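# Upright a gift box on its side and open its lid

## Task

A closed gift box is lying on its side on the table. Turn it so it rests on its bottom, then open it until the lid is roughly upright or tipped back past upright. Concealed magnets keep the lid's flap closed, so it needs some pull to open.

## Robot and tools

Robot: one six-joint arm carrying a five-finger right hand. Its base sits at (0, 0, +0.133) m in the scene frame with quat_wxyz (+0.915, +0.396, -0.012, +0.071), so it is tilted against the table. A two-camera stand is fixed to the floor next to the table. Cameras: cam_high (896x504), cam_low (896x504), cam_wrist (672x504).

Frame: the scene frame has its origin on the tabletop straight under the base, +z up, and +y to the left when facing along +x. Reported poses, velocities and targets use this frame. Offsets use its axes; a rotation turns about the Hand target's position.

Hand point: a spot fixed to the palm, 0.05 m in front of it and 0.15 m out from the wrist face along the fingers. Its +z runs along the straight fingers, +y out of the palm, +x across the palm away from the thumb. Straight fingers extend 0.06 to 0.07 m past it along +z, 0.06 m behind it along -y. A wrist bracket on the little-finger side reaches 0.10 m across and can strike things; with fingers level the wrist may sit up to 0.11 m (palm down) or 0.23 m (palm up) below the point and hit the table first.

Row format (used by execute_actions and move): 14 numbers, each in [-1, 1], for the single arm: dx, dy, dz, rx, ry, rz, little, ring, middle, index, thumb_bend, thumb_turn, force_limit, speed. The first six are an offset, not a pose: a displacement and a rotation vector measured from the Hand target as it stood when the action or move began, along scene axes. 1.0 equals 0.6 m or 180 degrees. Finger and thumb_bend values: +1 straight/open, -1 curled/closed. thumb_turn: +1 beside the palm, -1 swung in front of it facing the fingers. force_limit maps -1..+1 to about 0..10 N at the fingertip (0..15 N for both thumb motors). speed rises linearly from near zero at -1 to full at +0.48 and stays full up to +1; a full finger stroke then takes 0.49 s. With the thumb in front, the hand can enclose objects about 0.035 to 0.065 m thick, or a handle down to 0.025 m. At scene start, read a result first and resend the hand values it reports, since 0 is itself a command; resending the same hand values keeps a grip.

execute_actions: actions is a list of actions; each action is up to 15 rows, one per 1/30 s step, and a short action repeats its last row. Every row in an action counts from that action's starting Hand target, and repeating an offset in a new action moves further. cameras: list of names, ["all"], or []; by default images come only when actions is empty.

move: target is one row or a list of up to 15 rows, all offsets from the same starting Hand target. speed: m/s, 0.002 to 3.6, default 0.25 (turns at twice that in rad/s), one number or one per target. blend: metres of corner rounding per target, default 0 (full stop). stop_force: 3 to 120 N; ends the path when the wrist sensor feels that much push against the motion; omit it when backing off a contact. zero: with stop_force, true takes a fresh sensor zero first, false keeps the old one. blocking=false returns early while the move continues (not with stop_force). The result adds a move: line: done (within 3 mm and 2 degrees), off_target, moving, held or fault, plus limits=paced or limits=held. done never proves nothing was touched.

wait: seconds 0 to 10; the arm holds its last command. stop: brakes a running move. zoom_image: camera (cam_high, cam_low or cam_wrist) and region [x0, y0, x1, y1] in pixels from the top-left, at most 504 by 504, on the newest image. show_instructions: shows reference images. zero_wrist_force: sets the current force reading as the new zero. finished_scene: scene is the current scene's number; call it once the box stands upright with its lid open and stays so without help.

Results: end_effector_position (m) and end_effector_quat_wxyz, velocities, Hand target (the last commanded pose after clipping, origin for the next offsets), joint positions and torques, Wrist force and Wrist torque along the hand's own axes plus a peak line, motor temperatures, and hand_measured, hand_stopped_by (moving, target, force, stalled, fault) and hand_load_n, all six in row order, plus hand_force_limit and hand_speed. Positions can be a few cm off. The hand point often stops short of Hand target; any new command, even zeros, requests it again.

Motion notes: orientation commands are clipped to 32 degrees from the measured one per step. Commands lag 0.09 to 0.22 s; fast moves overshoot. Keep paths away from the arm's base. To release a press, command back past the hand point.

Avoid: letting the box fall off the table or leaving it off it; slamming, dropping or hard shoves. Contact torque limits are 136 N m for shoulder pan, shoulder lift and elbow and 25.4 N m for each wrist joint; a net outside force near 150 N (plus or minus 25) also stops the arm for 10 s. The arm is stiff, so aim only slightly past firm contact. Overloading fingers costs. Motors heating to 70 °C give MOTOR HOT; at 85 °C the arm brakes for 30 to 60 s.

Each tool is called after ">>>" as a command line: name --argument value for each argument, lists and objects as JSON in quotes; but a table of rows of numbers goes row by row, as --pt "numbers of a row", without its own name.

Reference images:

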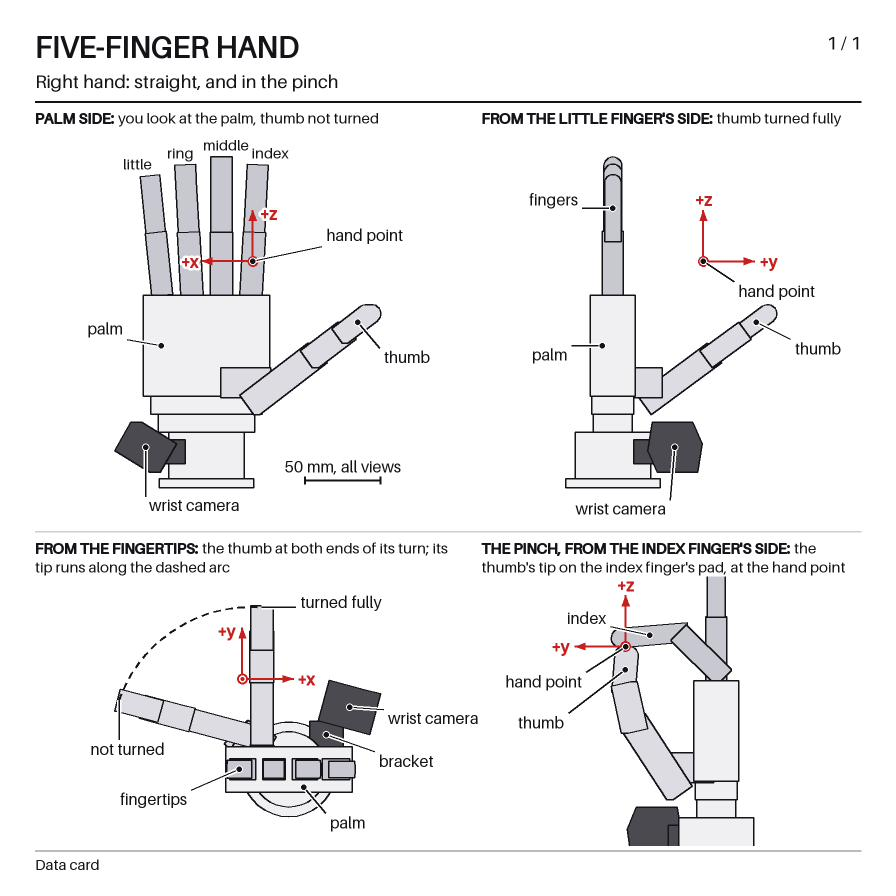

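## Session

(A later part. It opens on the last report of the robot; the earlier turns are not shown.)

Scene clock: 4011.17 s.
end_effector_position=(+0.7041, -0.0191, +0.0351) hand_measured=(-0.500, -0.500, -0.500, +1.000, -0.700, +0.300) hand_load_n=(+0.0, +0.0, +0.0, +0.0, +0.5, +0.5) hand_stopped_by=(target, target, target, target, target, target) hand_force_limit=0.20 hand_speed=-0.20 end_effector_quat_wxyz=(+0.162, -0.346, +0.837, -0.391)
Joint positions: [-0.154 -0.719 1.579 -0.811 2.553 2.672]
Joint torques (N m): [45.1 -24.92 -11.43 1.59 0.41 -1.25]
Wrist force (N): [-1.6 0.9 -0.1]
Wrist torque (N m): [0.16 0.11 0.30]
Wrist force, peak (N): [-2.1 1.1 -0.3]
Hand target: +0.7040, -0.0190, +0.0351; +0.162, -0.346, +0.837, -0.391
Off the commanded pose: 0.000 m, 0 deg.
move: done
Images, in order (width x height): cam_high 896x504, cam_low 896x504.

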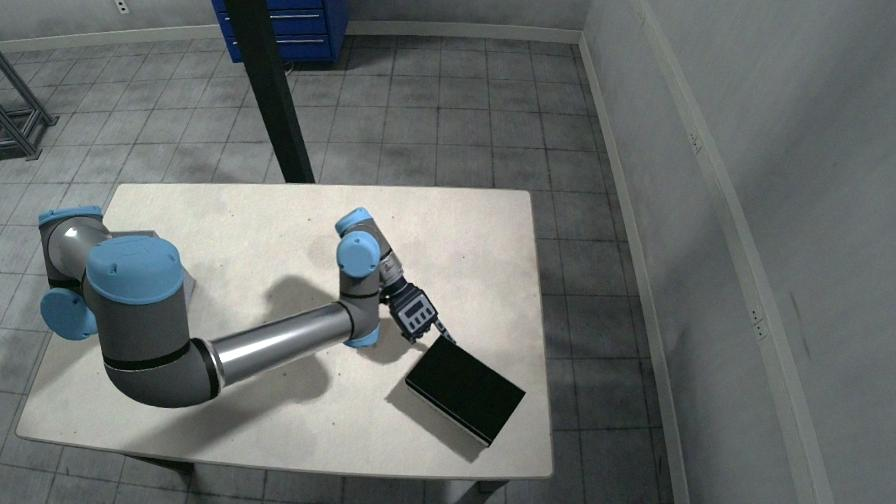

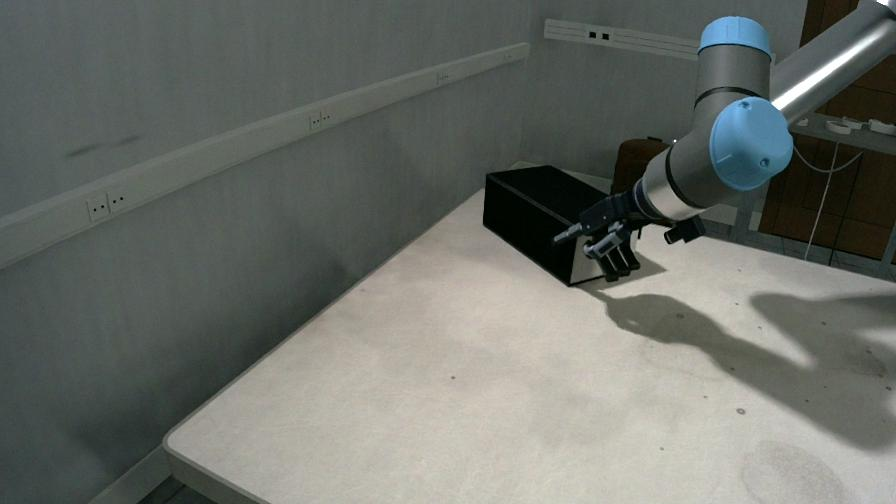

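>>> move --pt "-0.033 -0.0217 0 0 0 0 -0.5 -0.5 -0.5 1 -0.7 0.3 0.2 -0.2" --pt "-0.065 -0.0467 0 0 0 0 -0.5 -0.5 -0.5 1 -0.7 0.3 0.2 -0.2" --speed 0.04 --blend 0.01 --cameras '["cam_high", "cam_low"]'

Scene clock: 4017.80 s.
end_effector_position=(+0.6651, -0.0471, +0.0351) hand_measured=(-0.500, -0.500, -0.500, +1.000, -0.700, +0.300) hand_load_n=(+0.0, +0.0, +0.0, -0.5, +1.0, +0.0) hand_stopped_by=(target, target, target, target, target, target) hand_force_limit=0.20 hand_speed=-0.20 end_effector_quat_wxyz=(+0.162, -0.346, +0.837, -0.391)
Joint positions: [-0.191 -0.82 1.728 -0.861 2.516 2.669]
Joint torques (N m): [43.07 -23.18 -13.81 1.05 0.95 -1.18]
Wrist force (N): [-1.6 0.8 -0.2]
Wrist torque (N m): [0.17 0.09 0.28]
Wrist force, peak (N): [-2.3 1.2 -0.6]
Hand target: +0.6650, -0.0470, +0.0351; +0.162, -0.346, +0.837, -0.391
Off the commanded pose: 0.000 m, 0 deg.
move: done
Images, in order (width x height): cam_high 896x504, cam_low 896x504.

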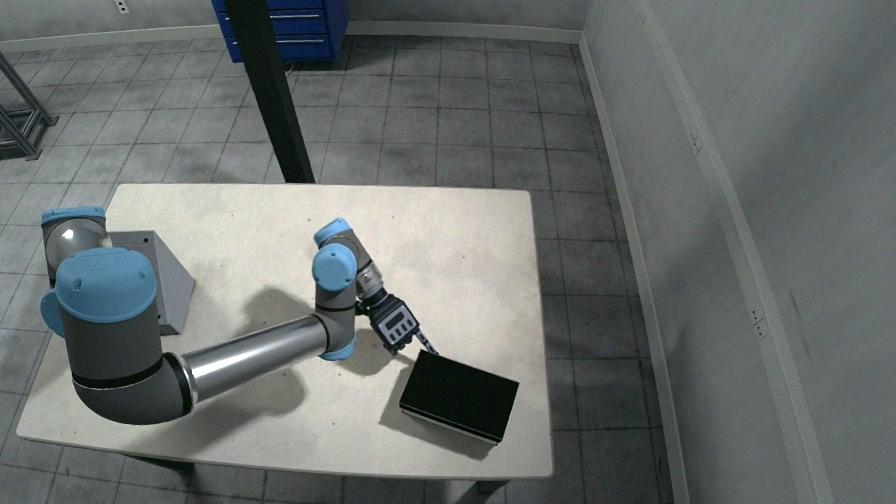

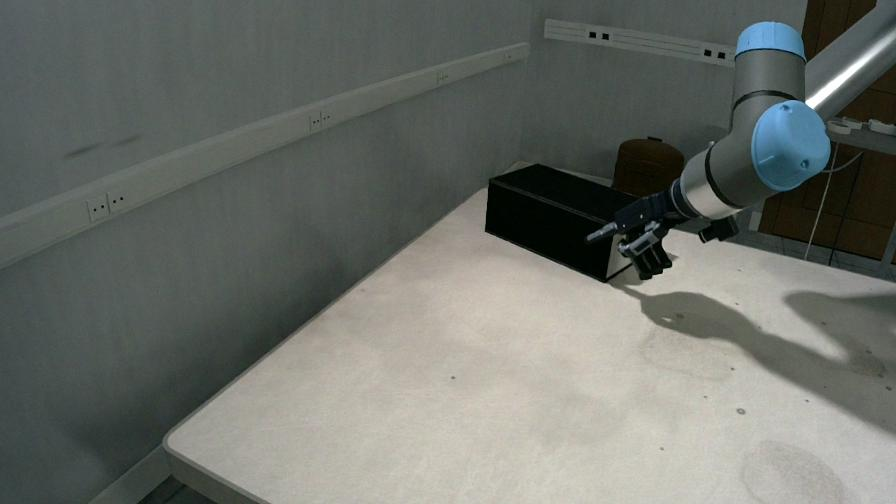

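>>> move --pt "-0.02 0.05 0.02 0 0 0 -0.5 -0.5 -0.5 1 -0.7 0.3 0.2 -0.2" --pt "-0.1 0.0 0.3 0 0 0 -0.5 -0.5 -0.5 1 -0.7 0.3 0.2 -0.2" --pt "-0.1417 -0.1217 0.3083 -0.2947 0.2346 0.4864 -0.5 -0.5 -0.5 1 -0.7 0.3 0.2 -0.2" --speed 0.2 --blend '[0.01, 0.04, 0]' --cameras '["cam_high"]'

Scene clock: 4041.53 s.
end_effector_position=(+0.5801, -0.1200, +0.2200) hand_measured=(-0.500, -0.500, -0.500, +1.000, -0.700, +0.300) hand_load_n=(+0.0, +0.0, +0.0, +0.0, +1.0, +0.0) hand_stopped_by=(target, target, target, target, target, target) hand_force_limit=0.20 hand_speed=-0.20 end_effector_quat_wxyz=(+0.052, +0.928, -0.147, +0.338)
Joint positions: [0.007 -1.048 1.621 0.037 2.459 1.253]
Joint torques (N m): [34.32 -29.42 -3.69 -1.99 0.27 -0.28]
Wrist force (N): [-0.3 0.9 -0.5]
Wrist torque (N m): [0.09 -0.09 0.09]
Wrist force, peak (N): [-2.9 2.9 -0.8]
Hand target: +0.5800, -0.1200, +0.2200; +0.052, +0.928, -0.147, +0.338
Off the commanded pose: 0.000 m, 0 deg.
move: done
Images, in order (width x height): cam_high 896x504.

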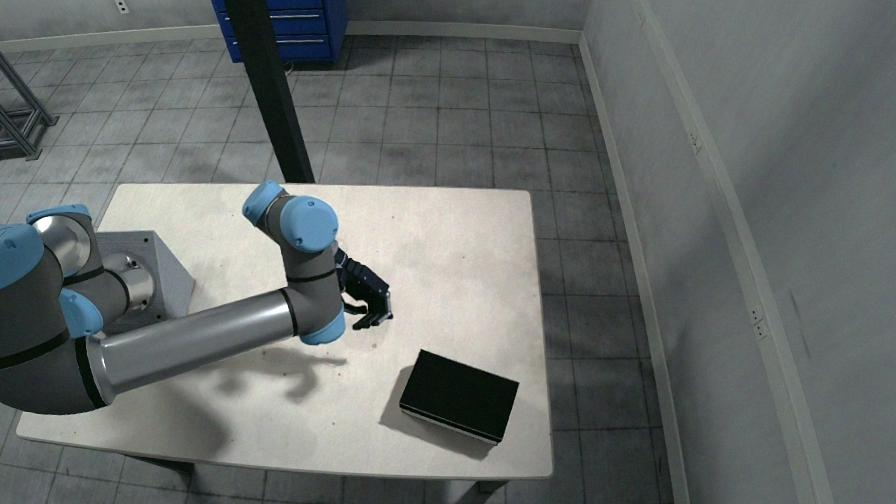

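>>> move --pt "0 0 0 0 0 0 0.3 0.3 0.3 0.6 0.5 0.5 0.2 -0.1" --pt "0 0 0 0 0 0 0.3 0.3 0.3 0.6 0.5 -1 0.2 -0.1" --speed 0.1 --cameras '["cam_wrist"]'

>>> move --target '[0, 0, 0, -0.3057, 0.0993, 0.383, 0.3, 0.3, 0.3, 0.6, 0.5, -1, 0.2, -0.1]' --speed 0.25 --cameras '["all"]'

Scene clock: 4049.70 s.
end_effector_position=(+0.5800, -0.1200, +0.2200) hand_measured=(+0.300, +0.300, +0.300, +0.600, +0.500, -1.000) hand_load_n=(+0.0, +0.0, +0.0, +0.5, +0.0, +0.0) hand_stopped_by=(target, target, target, target, target, target) hand_force_limit=0.20 hand_speed=-0.10 end_effector_quat_wxyz=(+0.052, +0.928, -0.147, +0.338)
Joint positions: [0.007 -1.048 1.621 0.037 2.46 1.253]
Joint torques (N m): [35.86 -33.29 -7.63 -0.56 -1.02 -1.01]
Wrist force (N): [-0.4 0.5 -0.4]
Wrist torque (N m): [0.04 -0.08 0.08]
Wrist force, peak (N): [-0.6 1.2 -0.5]
Hand target: +0.5800, -0.1200, +0.2200; +0.052, +0.928, -0.147, +0.338
Off the commanded pose: 0.000 m, 0 deg.
move: done
Images, in order (width x height): cam_wrist 672x504.

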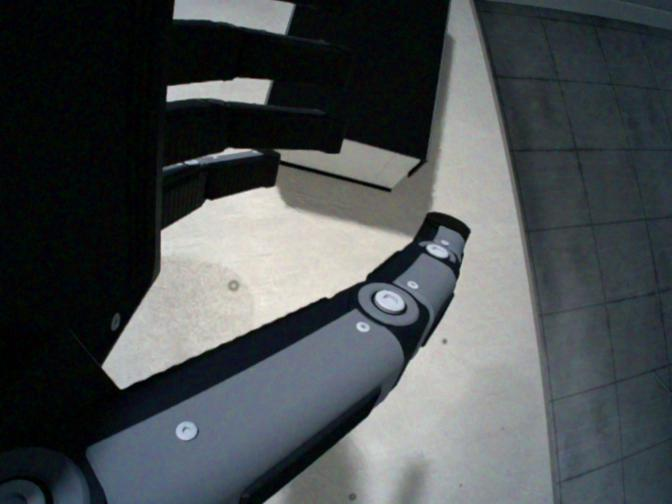

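Scene clock: 4053.37 s.
end_effector_position=(+0.5800, -0.1201, +0.2200) hand_measured=(+0.300, +0.300, +0.300, +0.600, +0.500, -1.000) hand_load_n=(+0.0, +0.0, +0.0, +0.0, +0.0, +0.0) hand_stopped_by=(target, target, target, target, target, target) hand_force_limit=0.20 hand_speed=-0.10 end_effector_quat_wxyz=(+0.276, +0.761, +0.552, +0.201)
Joint positions: [-0.081 -1.174 1.938 -0.207 2.388 -0.39]
Joint torques (N m): [32.61 -14.14 -13.78 2.27 1.31 -0.84]
Wrist force (N): [-0.8 1.2 -0.4]
Wrist torque (N m): [0.14 -0.01 -0.02]
Wrist force, peak (N): [-1.6 1.2 -0.3]
Hand target: +0.5800, -0.1200, +0.2200; +0.276, +0.761, +0.552, +0.201
Off the commanded pose: 0.000 m, 0 deg.
move: done

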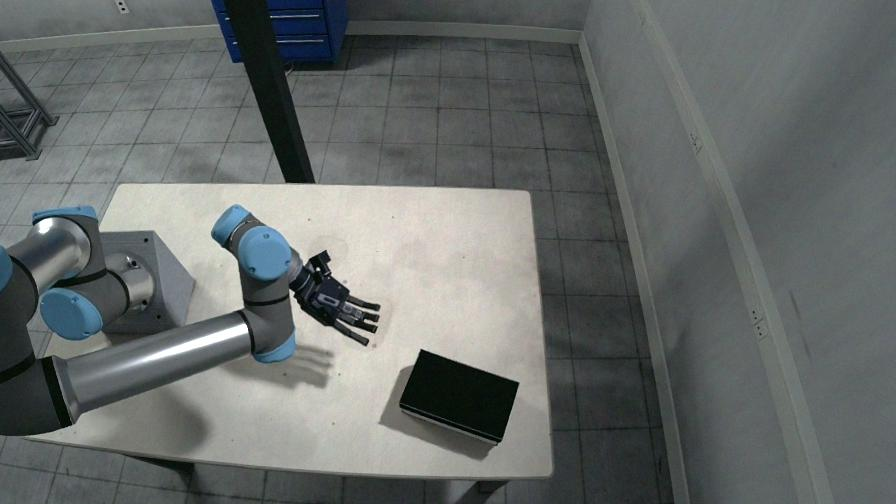

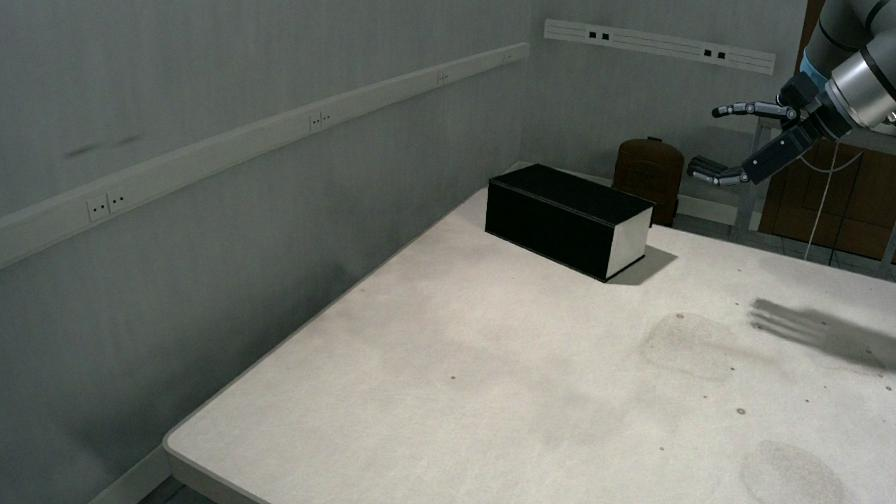

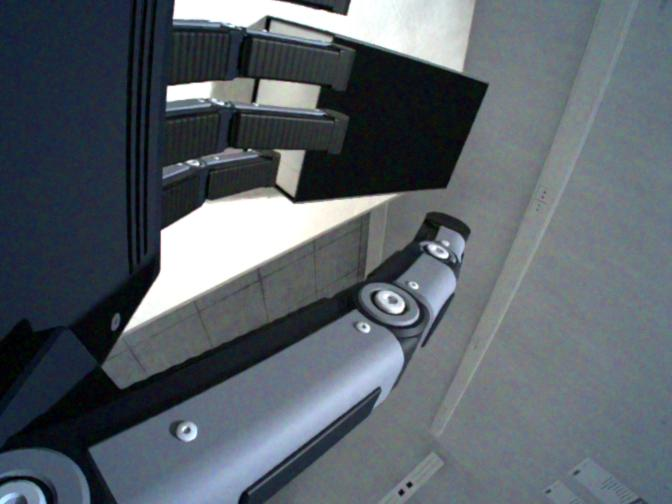

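>>> move --pt "0.0317 -0.1133 -0.2 0 0 0 0.3 0.3 0.3 0.6 0.5 -1 0.2 -0.2" --pt "0.0317 -0.1133 -0.2 0 0 0 -0.2 -0.2 -0.2 -0.1 0.5 -1 0.2 -0.3" --speed 0.2 --cameras '["all"]'

Scene clock: 4061.47 s.
end_effector_position=(+0.5990, -0.1880, +0.1000) hand_measured=(-0.200, -0.200, -0.200, -0.100, +0.500, -1.000) hand_load_n=(+0.0, +0.0, +0.5, +0.0, +0.0, +0.0) hand_stopped_by=(target, target, target, target, target, target) hand_force_limit=0.20 hand_speed=-0.30 end_effector_quat_wxyz=(+0.276, +0.761, +0.552, +0.201)
Joint positions: [-0.418 -1.163 2.017 -0.425 2.089 -0.592]
Joint torques (N m): [20.27 -35.96 -6.49 -0.11 -2.61 -0.59]
Wrist force (N): [-0.5 1.3 -0.5]
Wrist torque (N m): [0.15 -0.08 0.01]
Wrist force, peak (N): [-0.1 1.7 -1.7]
Hand target: +0.5990, -0.1880, +0.1000; +0.276, +0.761, +0.552, +0.201
Off the commanded pose: 0.000 m, 0 deg.
move: done

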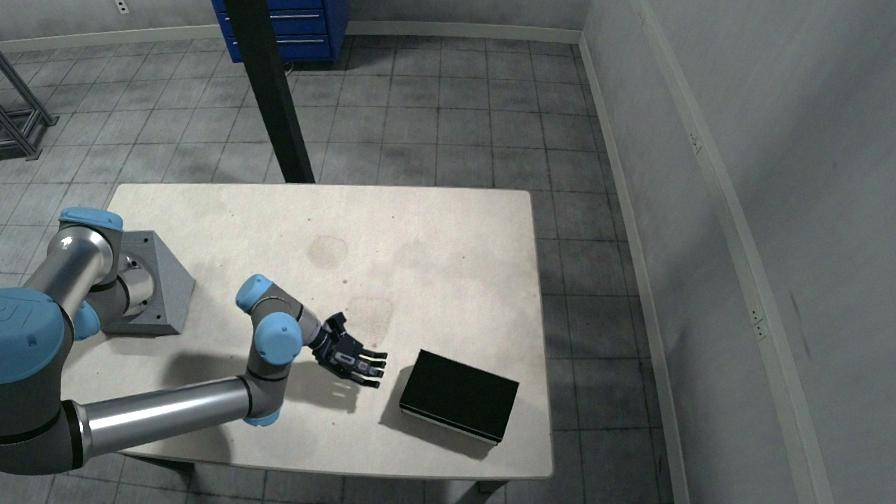

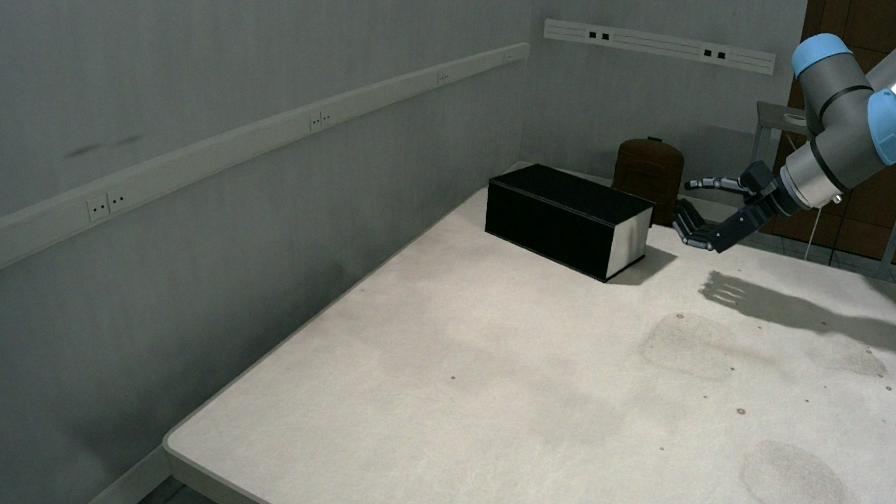

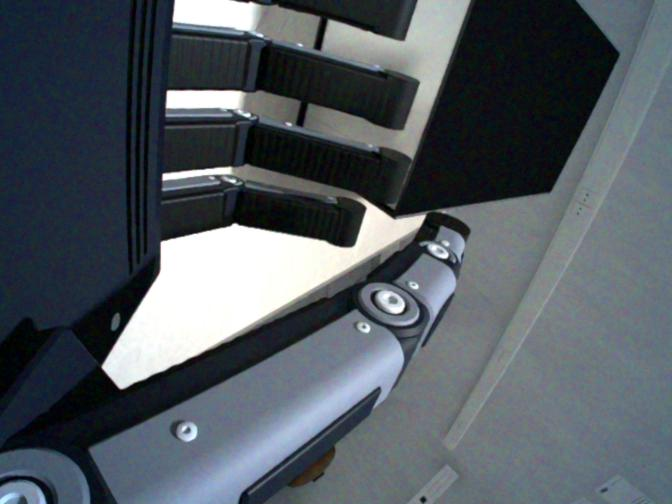

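>>> zoom_image --camera "cam_low" --region '[580, 130, 860, 300]'

Scaled by 1.800 from the camera's 896x504 image, which has a finer 1280x720 frame.

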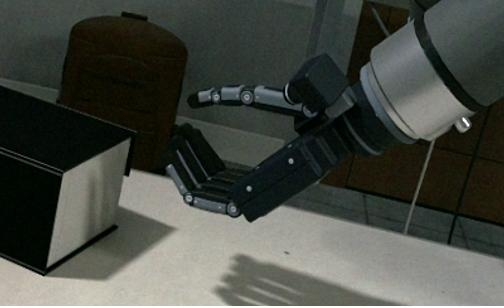

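>>> move --pt "0 0 0 0.0172 0.0528 0 -0.5 -0.5 -0.5 0.3 0.45 -1 0.2 -0.3" --speed 0.15 --cameras '["cam_low", "cam_wrist"]'

>>> zoom_image --camera "cam_low" --region '[580, 130, 860, 300]'

Scene clock: 4116.87 s.
end_effector_position=(+0.5991, -0.1879, +0.1000) hand_measured=(-0.500, -0.500, -0.498, +0.300, +0.452, -1.000) hand_load_n=(+0.0, +0.0, +3.5, +0.0, +3.5, +0.5) hand_stopped_by=(target, target, target, target, target, target) hand_force_limit=0.20 hand_speed=-0.30 end_effector_quat_wxyz=(+0.209, +0.782, +0.567, +0.152)
Joint positions: [-0.358 -1.117 1.866 -0.118 2.23 -0.454]
Joint torques (N m): [21.99 -37.56 -7.1 1.89 -1.44 0.11]
Wrist force (N): [-0.8 1.5 0.0]
Wrist torque (N m): [0.15 -0.05 0.10]
Wrist force, peak (N): [-1.1 1.4 -0.7]
Hand target: +0.5990, -0.1880, +0.1000; +0.208, +0.782, +0.567, +0.152
Off the commanded pose: 0.000 m, 0 deg.
move: done
Images, in order (width x height): cam_low 896x504, cam_wrist 672x504.

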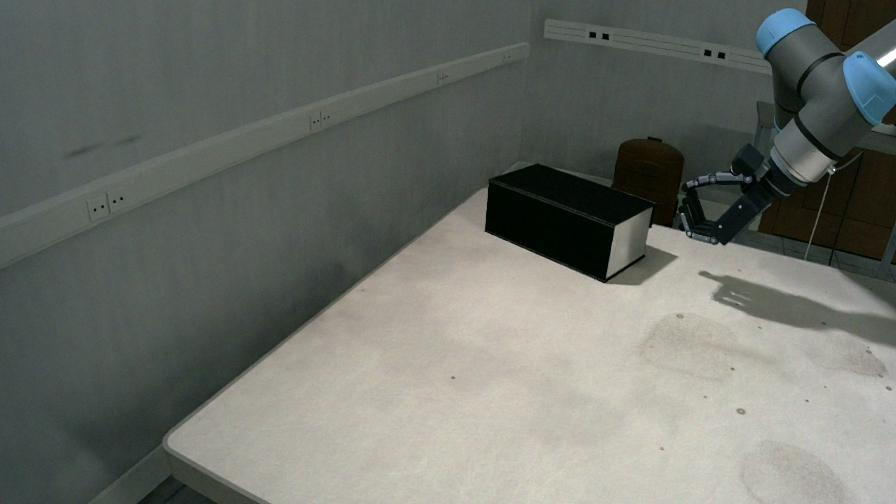

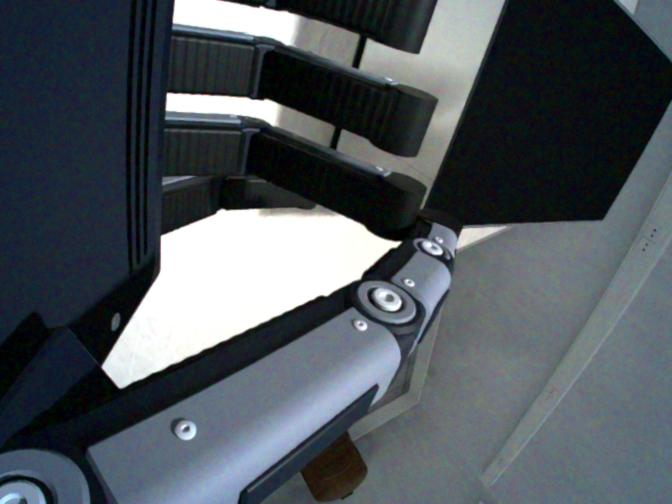

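Scaled by 1.800 from the camera's 896x504 image, which has a finer 1280x720 frame.

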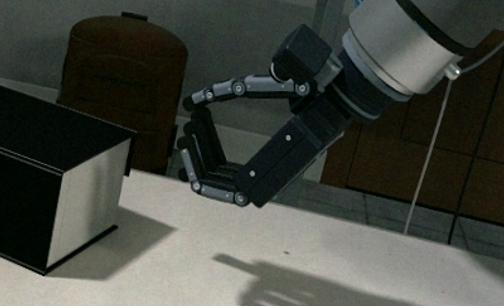

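>>> move --pt "0 0 0 0 0 0 -0.4 -0.4 -0.3 0.3 0.45 -1 0.2 -0.3" --speed 0.15

>>> move --target '[0, 0, -0.1083, 0, 0, 0, -0.4, -0.4, -0.3, 0.3, 0.45, -1, 0.2, -0.3]' --speed 0.03 --stop_force 5 --cameras '["all"]'

>>> zoom_image --camera "cam_low" --region '[560, 150, 800, 310]'

Scene clock: 4132.80 s.
end_effector_position=(+0.5990, -0.1880, +0.1000) hand_measured=(-0.400, -0.400, -0.300, +0.300, +0.450, -1.000) hand_load_n=(+0.0, +0.0, +0.0, +0.0, +0.0, +0.0) hand_stopped_by=(target, target, target, target, target, target) hand_force_limit=0.20 hand_speed=-0.30 end_effector_quat_wxyz=(+0.208, +0.782, +0.567, +0.152)
Joint positions: [-0.358 -1.117 1.866 -0.117 2.23 -0.454]
Joint torques (N m): [22.05 -37.24 -8.68 2.02 0.74 0.22]
Wrist force (N): [-0.6 1.4 -0.6]
Wrist torque (N m): [0.16 -0.04 0.11]
Wrist force, peak (N): [-1.0 1.5 -0.2]
Hand target: +0.5990, -0.1880, +0.1000; +0.208, +0.782, +0.567, +0.152
Off the commanded pose: 0.000 m, 0 deg.
move: done

Scene clock: 4136.07 s.
end_effector_position=(+0.5990, -0.1880, +0.0350) hand_measured=(-0.400, -0.400, -0.300, +0.300, +0.450, -1.000) hand_load_n=(+0.0, +0.0, +0.0, +0.0, +0.0, +0.0) hand_stopped_by=(target, target, target, target, target, target) hand_force_limit=0.20 hand_speed=-0.30 end_effector_quat_wxyz=(+0.208, +0.782, +0.567, +0.152)
Joint positions: [-0.467 -1.049 1.903 -0.266 2.14 -0.53]
Joint torques (N m): [37.9 -39.16 -8.28 3.06 1.11 1.58]
Wrist force (N): [-1.0 1.5 -0.4]
Wrist torque (N m): [0.18 -0.02 0.08]
Wrist force, peak (N): [-1.3 1.4 -0.6]
Hand target: +0.5990, -0.1880, +0.0351; +0.208, +0.782, +0.567, +0.152
Off the commanded pose: 0.000 m, 0 deg.
move: done

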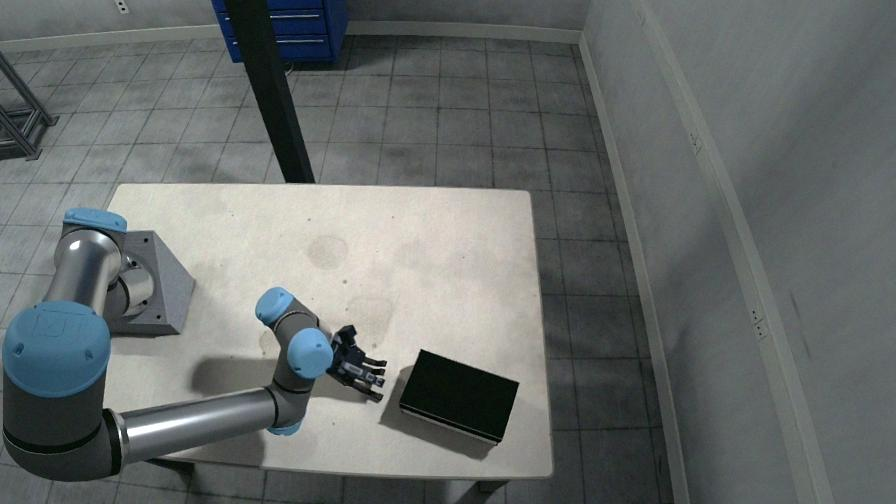

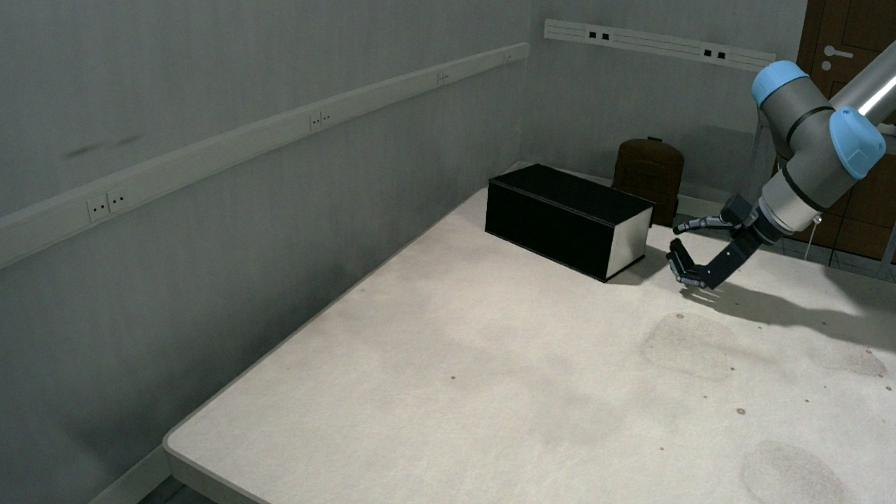

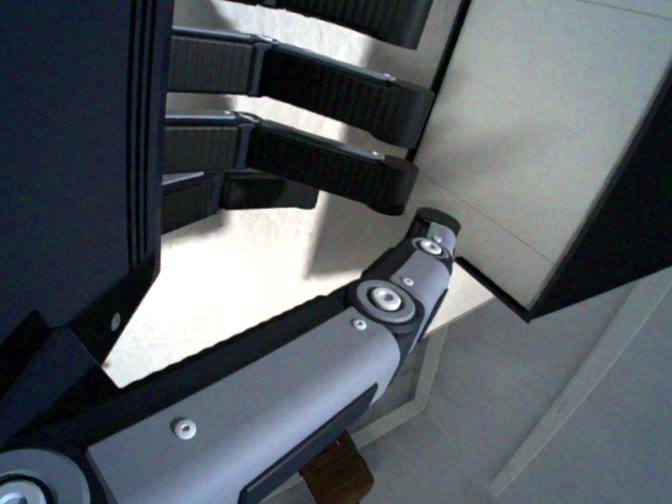

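Scaled by 2.100 from the camera's 896x504 image, which has a finer 1280x720 frame.

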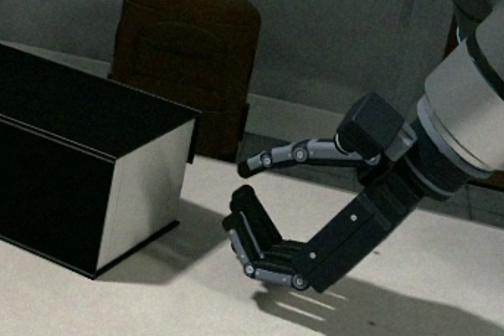

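>>> move --target '[0.011, 0.0347, 0, 0, 0, 0, -0.4, -0.4, -0.3, 0.3, 0.45, -1, 0.2, -0.3]' --speed 0.05

>>> move --target '[0.0555, -0.018, 0, 0, 0, 0, -0.4, -0.4, -0.3, 0.3, 0.45, -1, 0.2, -0.3]' --speed 0.03 --stop_force 3 --cameras '["all"]'

>>> zoom_image --camera "cam_low" --region '[560, 150, 800, 310]'

Scene clock: 4152.47 s.
end_effector_position=(+0.6057, -0.1672, +0.0351) hand_measured=(-0.400, -0.400, -0.300, +0.300, +0.450, -1.000) hand_load_n=(+0.0, +0.0, +0.0, +0.0, +0.0, +0.0) hand_stopped_by=(target, target, target, target, target, target) hand_force_limit=0.20 hand_speed=-0.30 end_effector_quat_wxyz=(+0.209, +0.782, +0.567, +0.152)
Joint positions: [-0.429 -1.005 1.883 -0.276 2.172 -0.505]
Joint torques (N m): [25.36 -37.96 3.45 2.27 -2.5 -1]
Wrist force (N): [-0.8 1.3 -0.5]
Wrist torque (N m): [0.15 -0.03 -0.01]
Wrist force, peak (N): [-1.6 1.4 -0.7]
Hand target: +0.6056, -0.1672, +0.0351; +0.208, +0.782, +0.567, +0.152
Off the commanded pose: 0.000 m, 0 deg.
move: done

Scene clock: 4154.63 s.
end_effector_position=(+0.6389, -0.1780, +0.0351) hand_measured=(-0.400, -0.400, -0.300, +0.300, +0.450, -1.000) hand_load_n=(+0.0, +0.0, +0.0, +0.0, +0.0, +0.0) hand_stopped_by=(target, target, target, target, target, target) hand_force_limit=0.20 hand_speed=-0.30 end_effector_quat_wxyz=(+0.208, +0.782, +0.567, +0.152)
Joint positions: [-0.424 -0.966 1.773 -0.204 2.176 -0.502]
Joint torques (N m): [32.31 -41.37 2.68 -1.6 -0.25 0.37]
Wrist force (N): [-0.7 1.3 -0.6]
Wrist torque (N m): [0.16 -0.03 0.01]
Wrist force, peak (N): [-1.1 1.7 -0.5]
Hand target: +0.6389, -0.1780, +0.0351; +0.208, +0.782, +0.567, +0.152
Off the commanded pose: 0.000 m, 0 deg.
move: done

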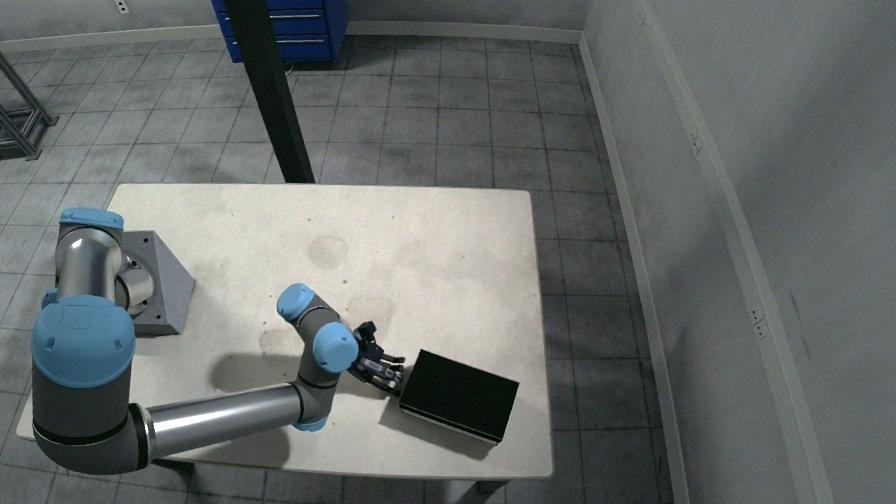

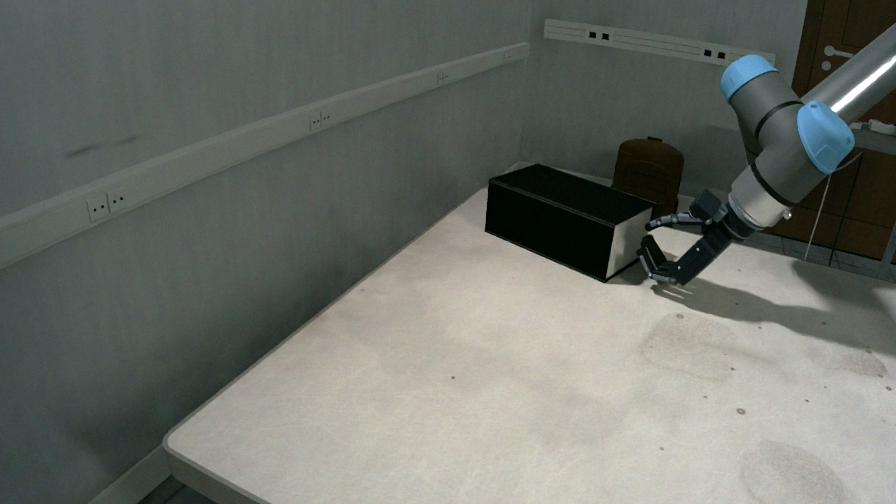

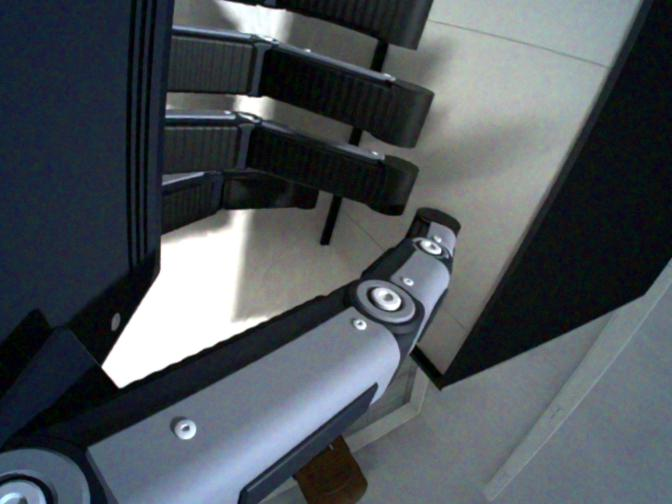

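Scaled by 2.100 from the camera's 896x504 image, which has a finer 1280x720 frame.

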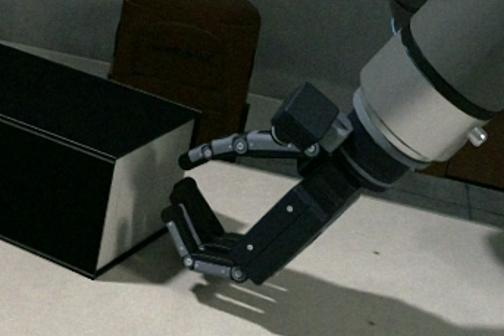

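>>> move --target '[0.0159, -0.0052, 0, 0, 0, 0, -0.4, -0.4, -0.3, 0.3, 0.45, -1, 0.2, -0.3]' --speed 0.02 --stop_force 3 --cameras '["all"]'

>>> zoom_image --camera "cam_wrist" --region '[250, 120, 550, 420]'

>>> zoom_image --camera "cam_low" --region '[580, 170, 740, 300]'

Scene clock: 4171.03 s.
end_effector_position=(+0.6485, -0.1811, +0.0351) hand_measured=(-0.400, -0.400, -0.300, +0.300, +0.450, -1.000) hand_load_n=(+0.0, +0.0, +0.0, +0.0, +0.0, +0.0) hand_stopped_by=(target, target, target, target, target, target) hand_force_limit=0.20 hand_speed=-0.30 end_effector_quat_wxyz=(+0.208, +0.782, +0.567, +0.152)
Joint positions: [-0.423 -0.953 1.741 -0.183 2.177 -0.501]
Joint torques (N m): [37.55 -41.9 2.71 -1.63 0.28 0.87]
Wrist force (N): [-0.7 1.2 -0.5]
Wrist torque (N m): [0.14 -0.04 0.01]
Wrist force, peak (N): [-1.1 1.6 -0.6]
Hand target: +0.6485, -0.1811, +0.0351; +0.208, +0.782, +0.567, +0.152
Off the commanded pose: 0.000 m, 0 deg.
move: done

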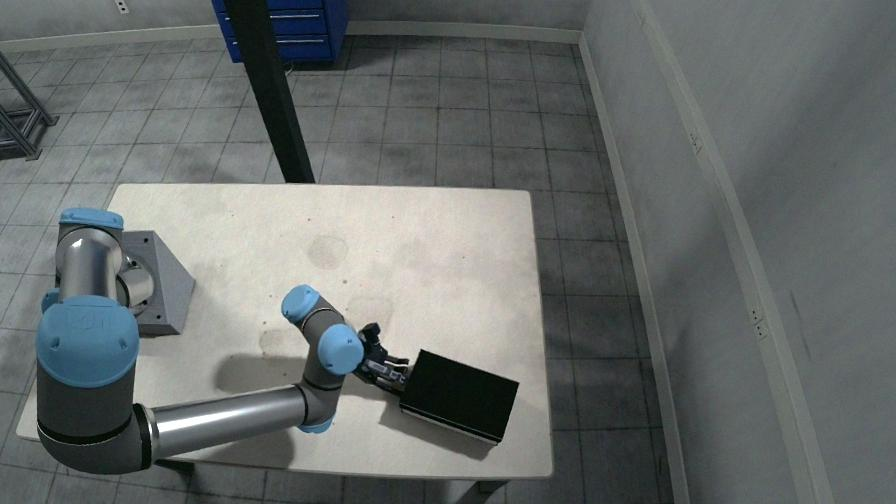

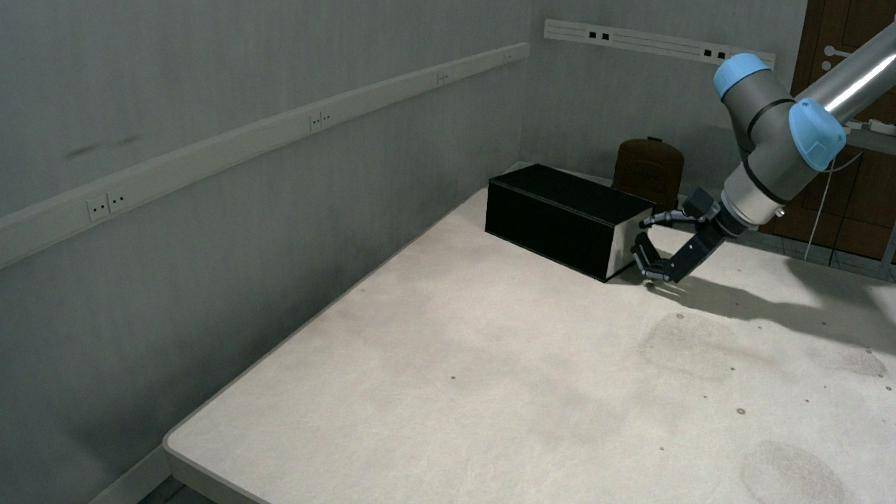

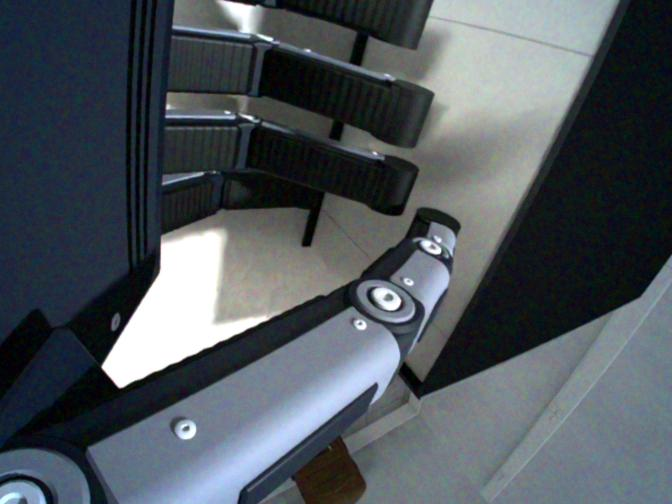

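Scaled by 1.680 from the camera's 672x504 image, which has a finer 960x720 frame.

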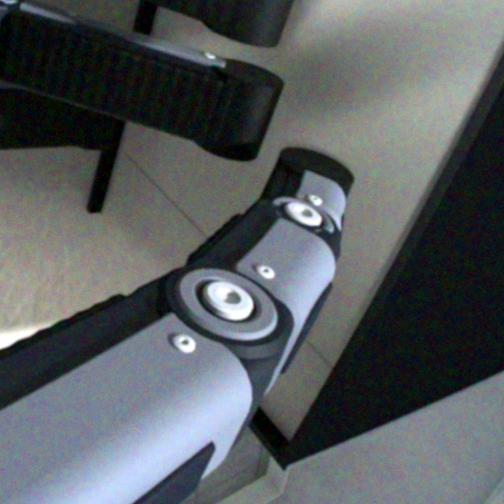

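Scaled by 3.150 from the camera's 896x504 image, which has a finer 1280x720 frame.

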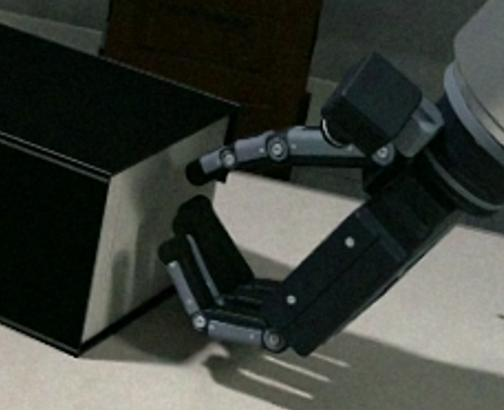

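>>> move --target '[0, 0, 0, 0, 0, 0, -0.4, -0.4, -0.3, 0.3, 0.72, -1, 0.2, -0.4]' --speed 0.02 --cameras '["cam_low", "cam_wrist"]'

>>> zoom_image --camera "cam_wrist" --region '[250, 120, 550, 420]'

>>> zoom_image --camera "cam_low" --region '[580, 170, 740, 300]'

Scene clock: 4185.77 s.
end_effector_position=(+0.6485, -0.1811, +0.0350) hand_measured=(-0.400, -0.400, -0.300, +0.300, +0.720, -1.000) hand_load_n=(+0.0, +0.0, +0.0, +0.0, -0.5, +0.0) hand_stopped_by=(target, target, target, target, target, target) hand_force_limit=0.20 hand_speed=-0.40 end_effector_quat_wxyz=(+0.208, +0.782, +0.567, +0.152)
Joint positions: [-0.423 -0.953 1.741 -0.183 2.177 -0.501]
Joint torques (N m): [28.66 -41.96 1.13 -1.37 -2.26 -0.05]
Wrist force (N): [-0.8 1.0 -0.5]
Wrist torque (N m): [0.12 -0.03 0.00]
Wrist force, peak (N): [-1.3 1.7 -0.5]
Hand target: +0.6485, -0.1811, +0.0351; +0.208, +0.782, +0.567, +0.152
Off the commanded pose: 0.000 m, 0 deg.
move: done
Images, in order (width x height): cam_low 896x504, cam_wrist 672x504.

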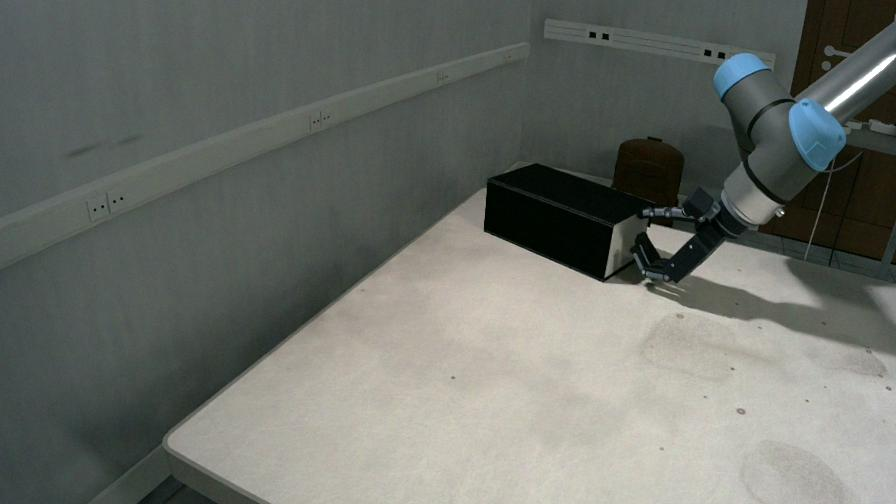

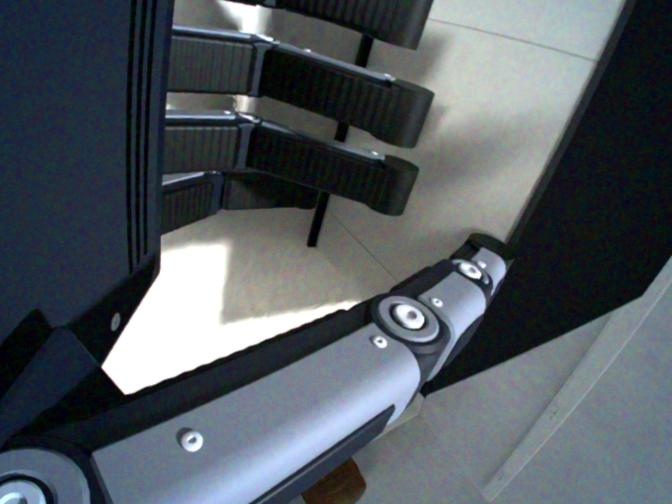

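Scaled by 1.680 from the camera's 672x504 image, which has a finer 960x720 frame.

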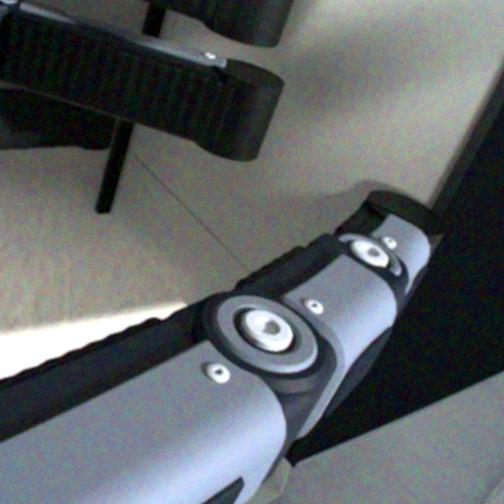

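Scaled by 3.150 from the camera's 896x504 image, which has a finer 1280x720 frame.

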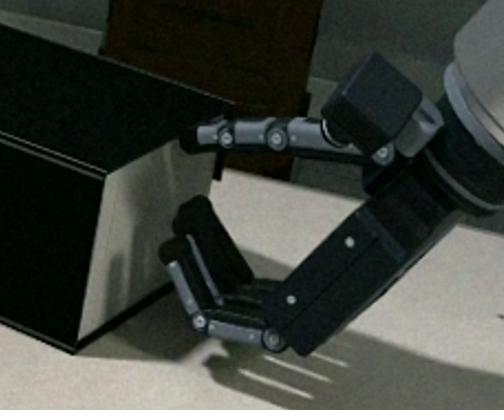

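>>> move --pt "-0.0159 0.0052 0 0 0 0 -0.4 -0.4 -0.3 0.3 0.72 -1 0.2 -0.4" --pt "-0.0159 0.0052 0 0 0 0 -0.4 -0.4 -0.3 0.3 0.61 -1 0.2 -0.4" --speed 0.03 --cameras '["cam_low", "cam_wrist"]'

>>> zoom_image --camera "cam_wrist" --region '[250, 120, 550, 420]'

>>> zoom_image --camera "cam_low" --region '[580, 170, 740, 300]'

Scene clock: 4196.60 s.
end_effector_position=(+0.6389, -0.1780, +0.0350) hand_measured=(-0.400, -0.400, -0.300, +0.300, +0.610, -1.000) hand_load_n=(+0.0, +0.0, +0.0, +0.0, +0.0, +0.0) hand_stopped_by=(target, target, target, target, target, target) hand_force_limit=0.20 hand_speed=-0.40 end_effector_quat_wxyz=(+0.208, +0.782, +0.567, +0.152)
Joint positions: [-0.424 -0.966 1.773 -0.204 2.176 -0.502]
Joint torques (N m): [29.62 -24.71 -9.63 3.18 -1.88 -0.81]
Wrist force (N): [-0.9 1.2 -0.5]
Wrist torque (N m): [0.15 -0.01 0.07]
Wrist force, peak (N): [-1.2 1.6 -0.7]
Hand target: +0.6389, -0.1780, +0.0351; +0.208, +0.782, +0.567, +0.152
Off the commanded pose: 0.000 m, 0 deg.
move: done
Images, in order (width x height): cam_low 896x504, cam_wrist 672x504.

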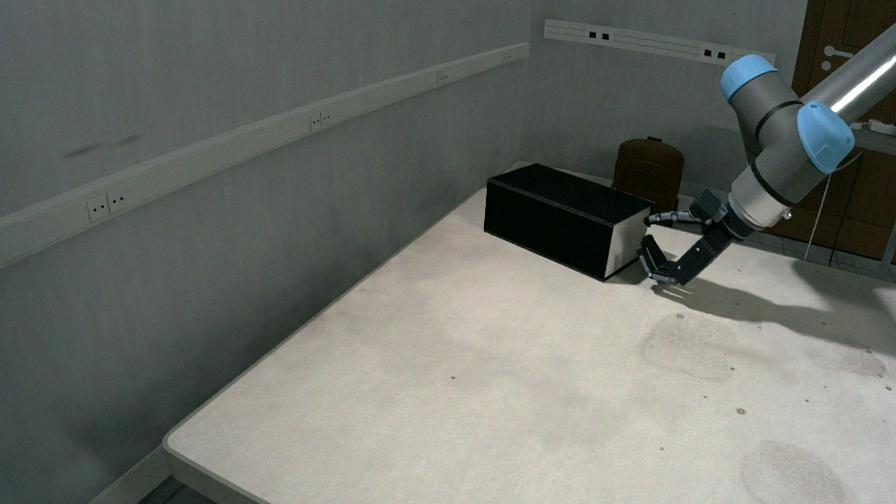

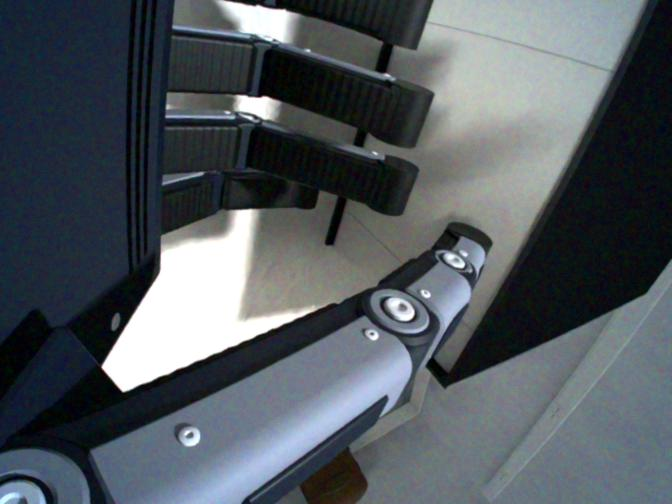

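Scaled by 1.680 from the camera's 672x504 image, which has a finer 960x720 frame.

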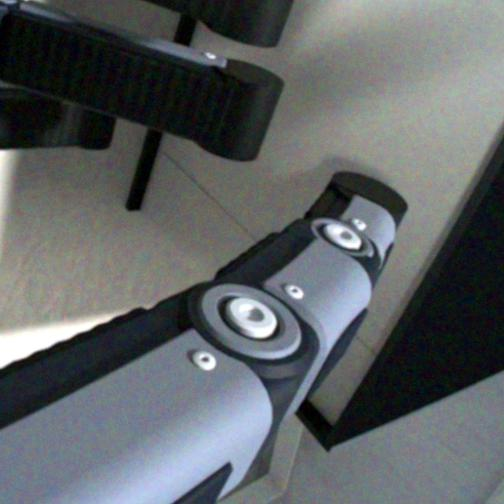

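Scaled by 3.150 from the camera's 896x504 image, which has a finer 1280x720 frame.

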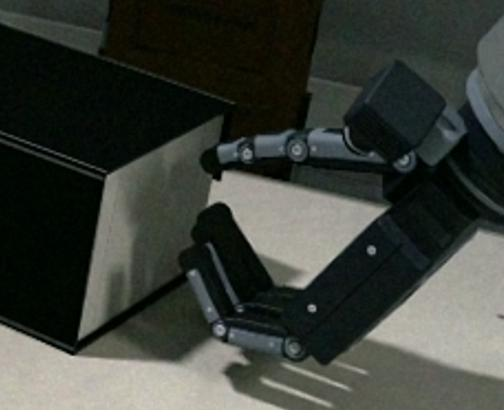

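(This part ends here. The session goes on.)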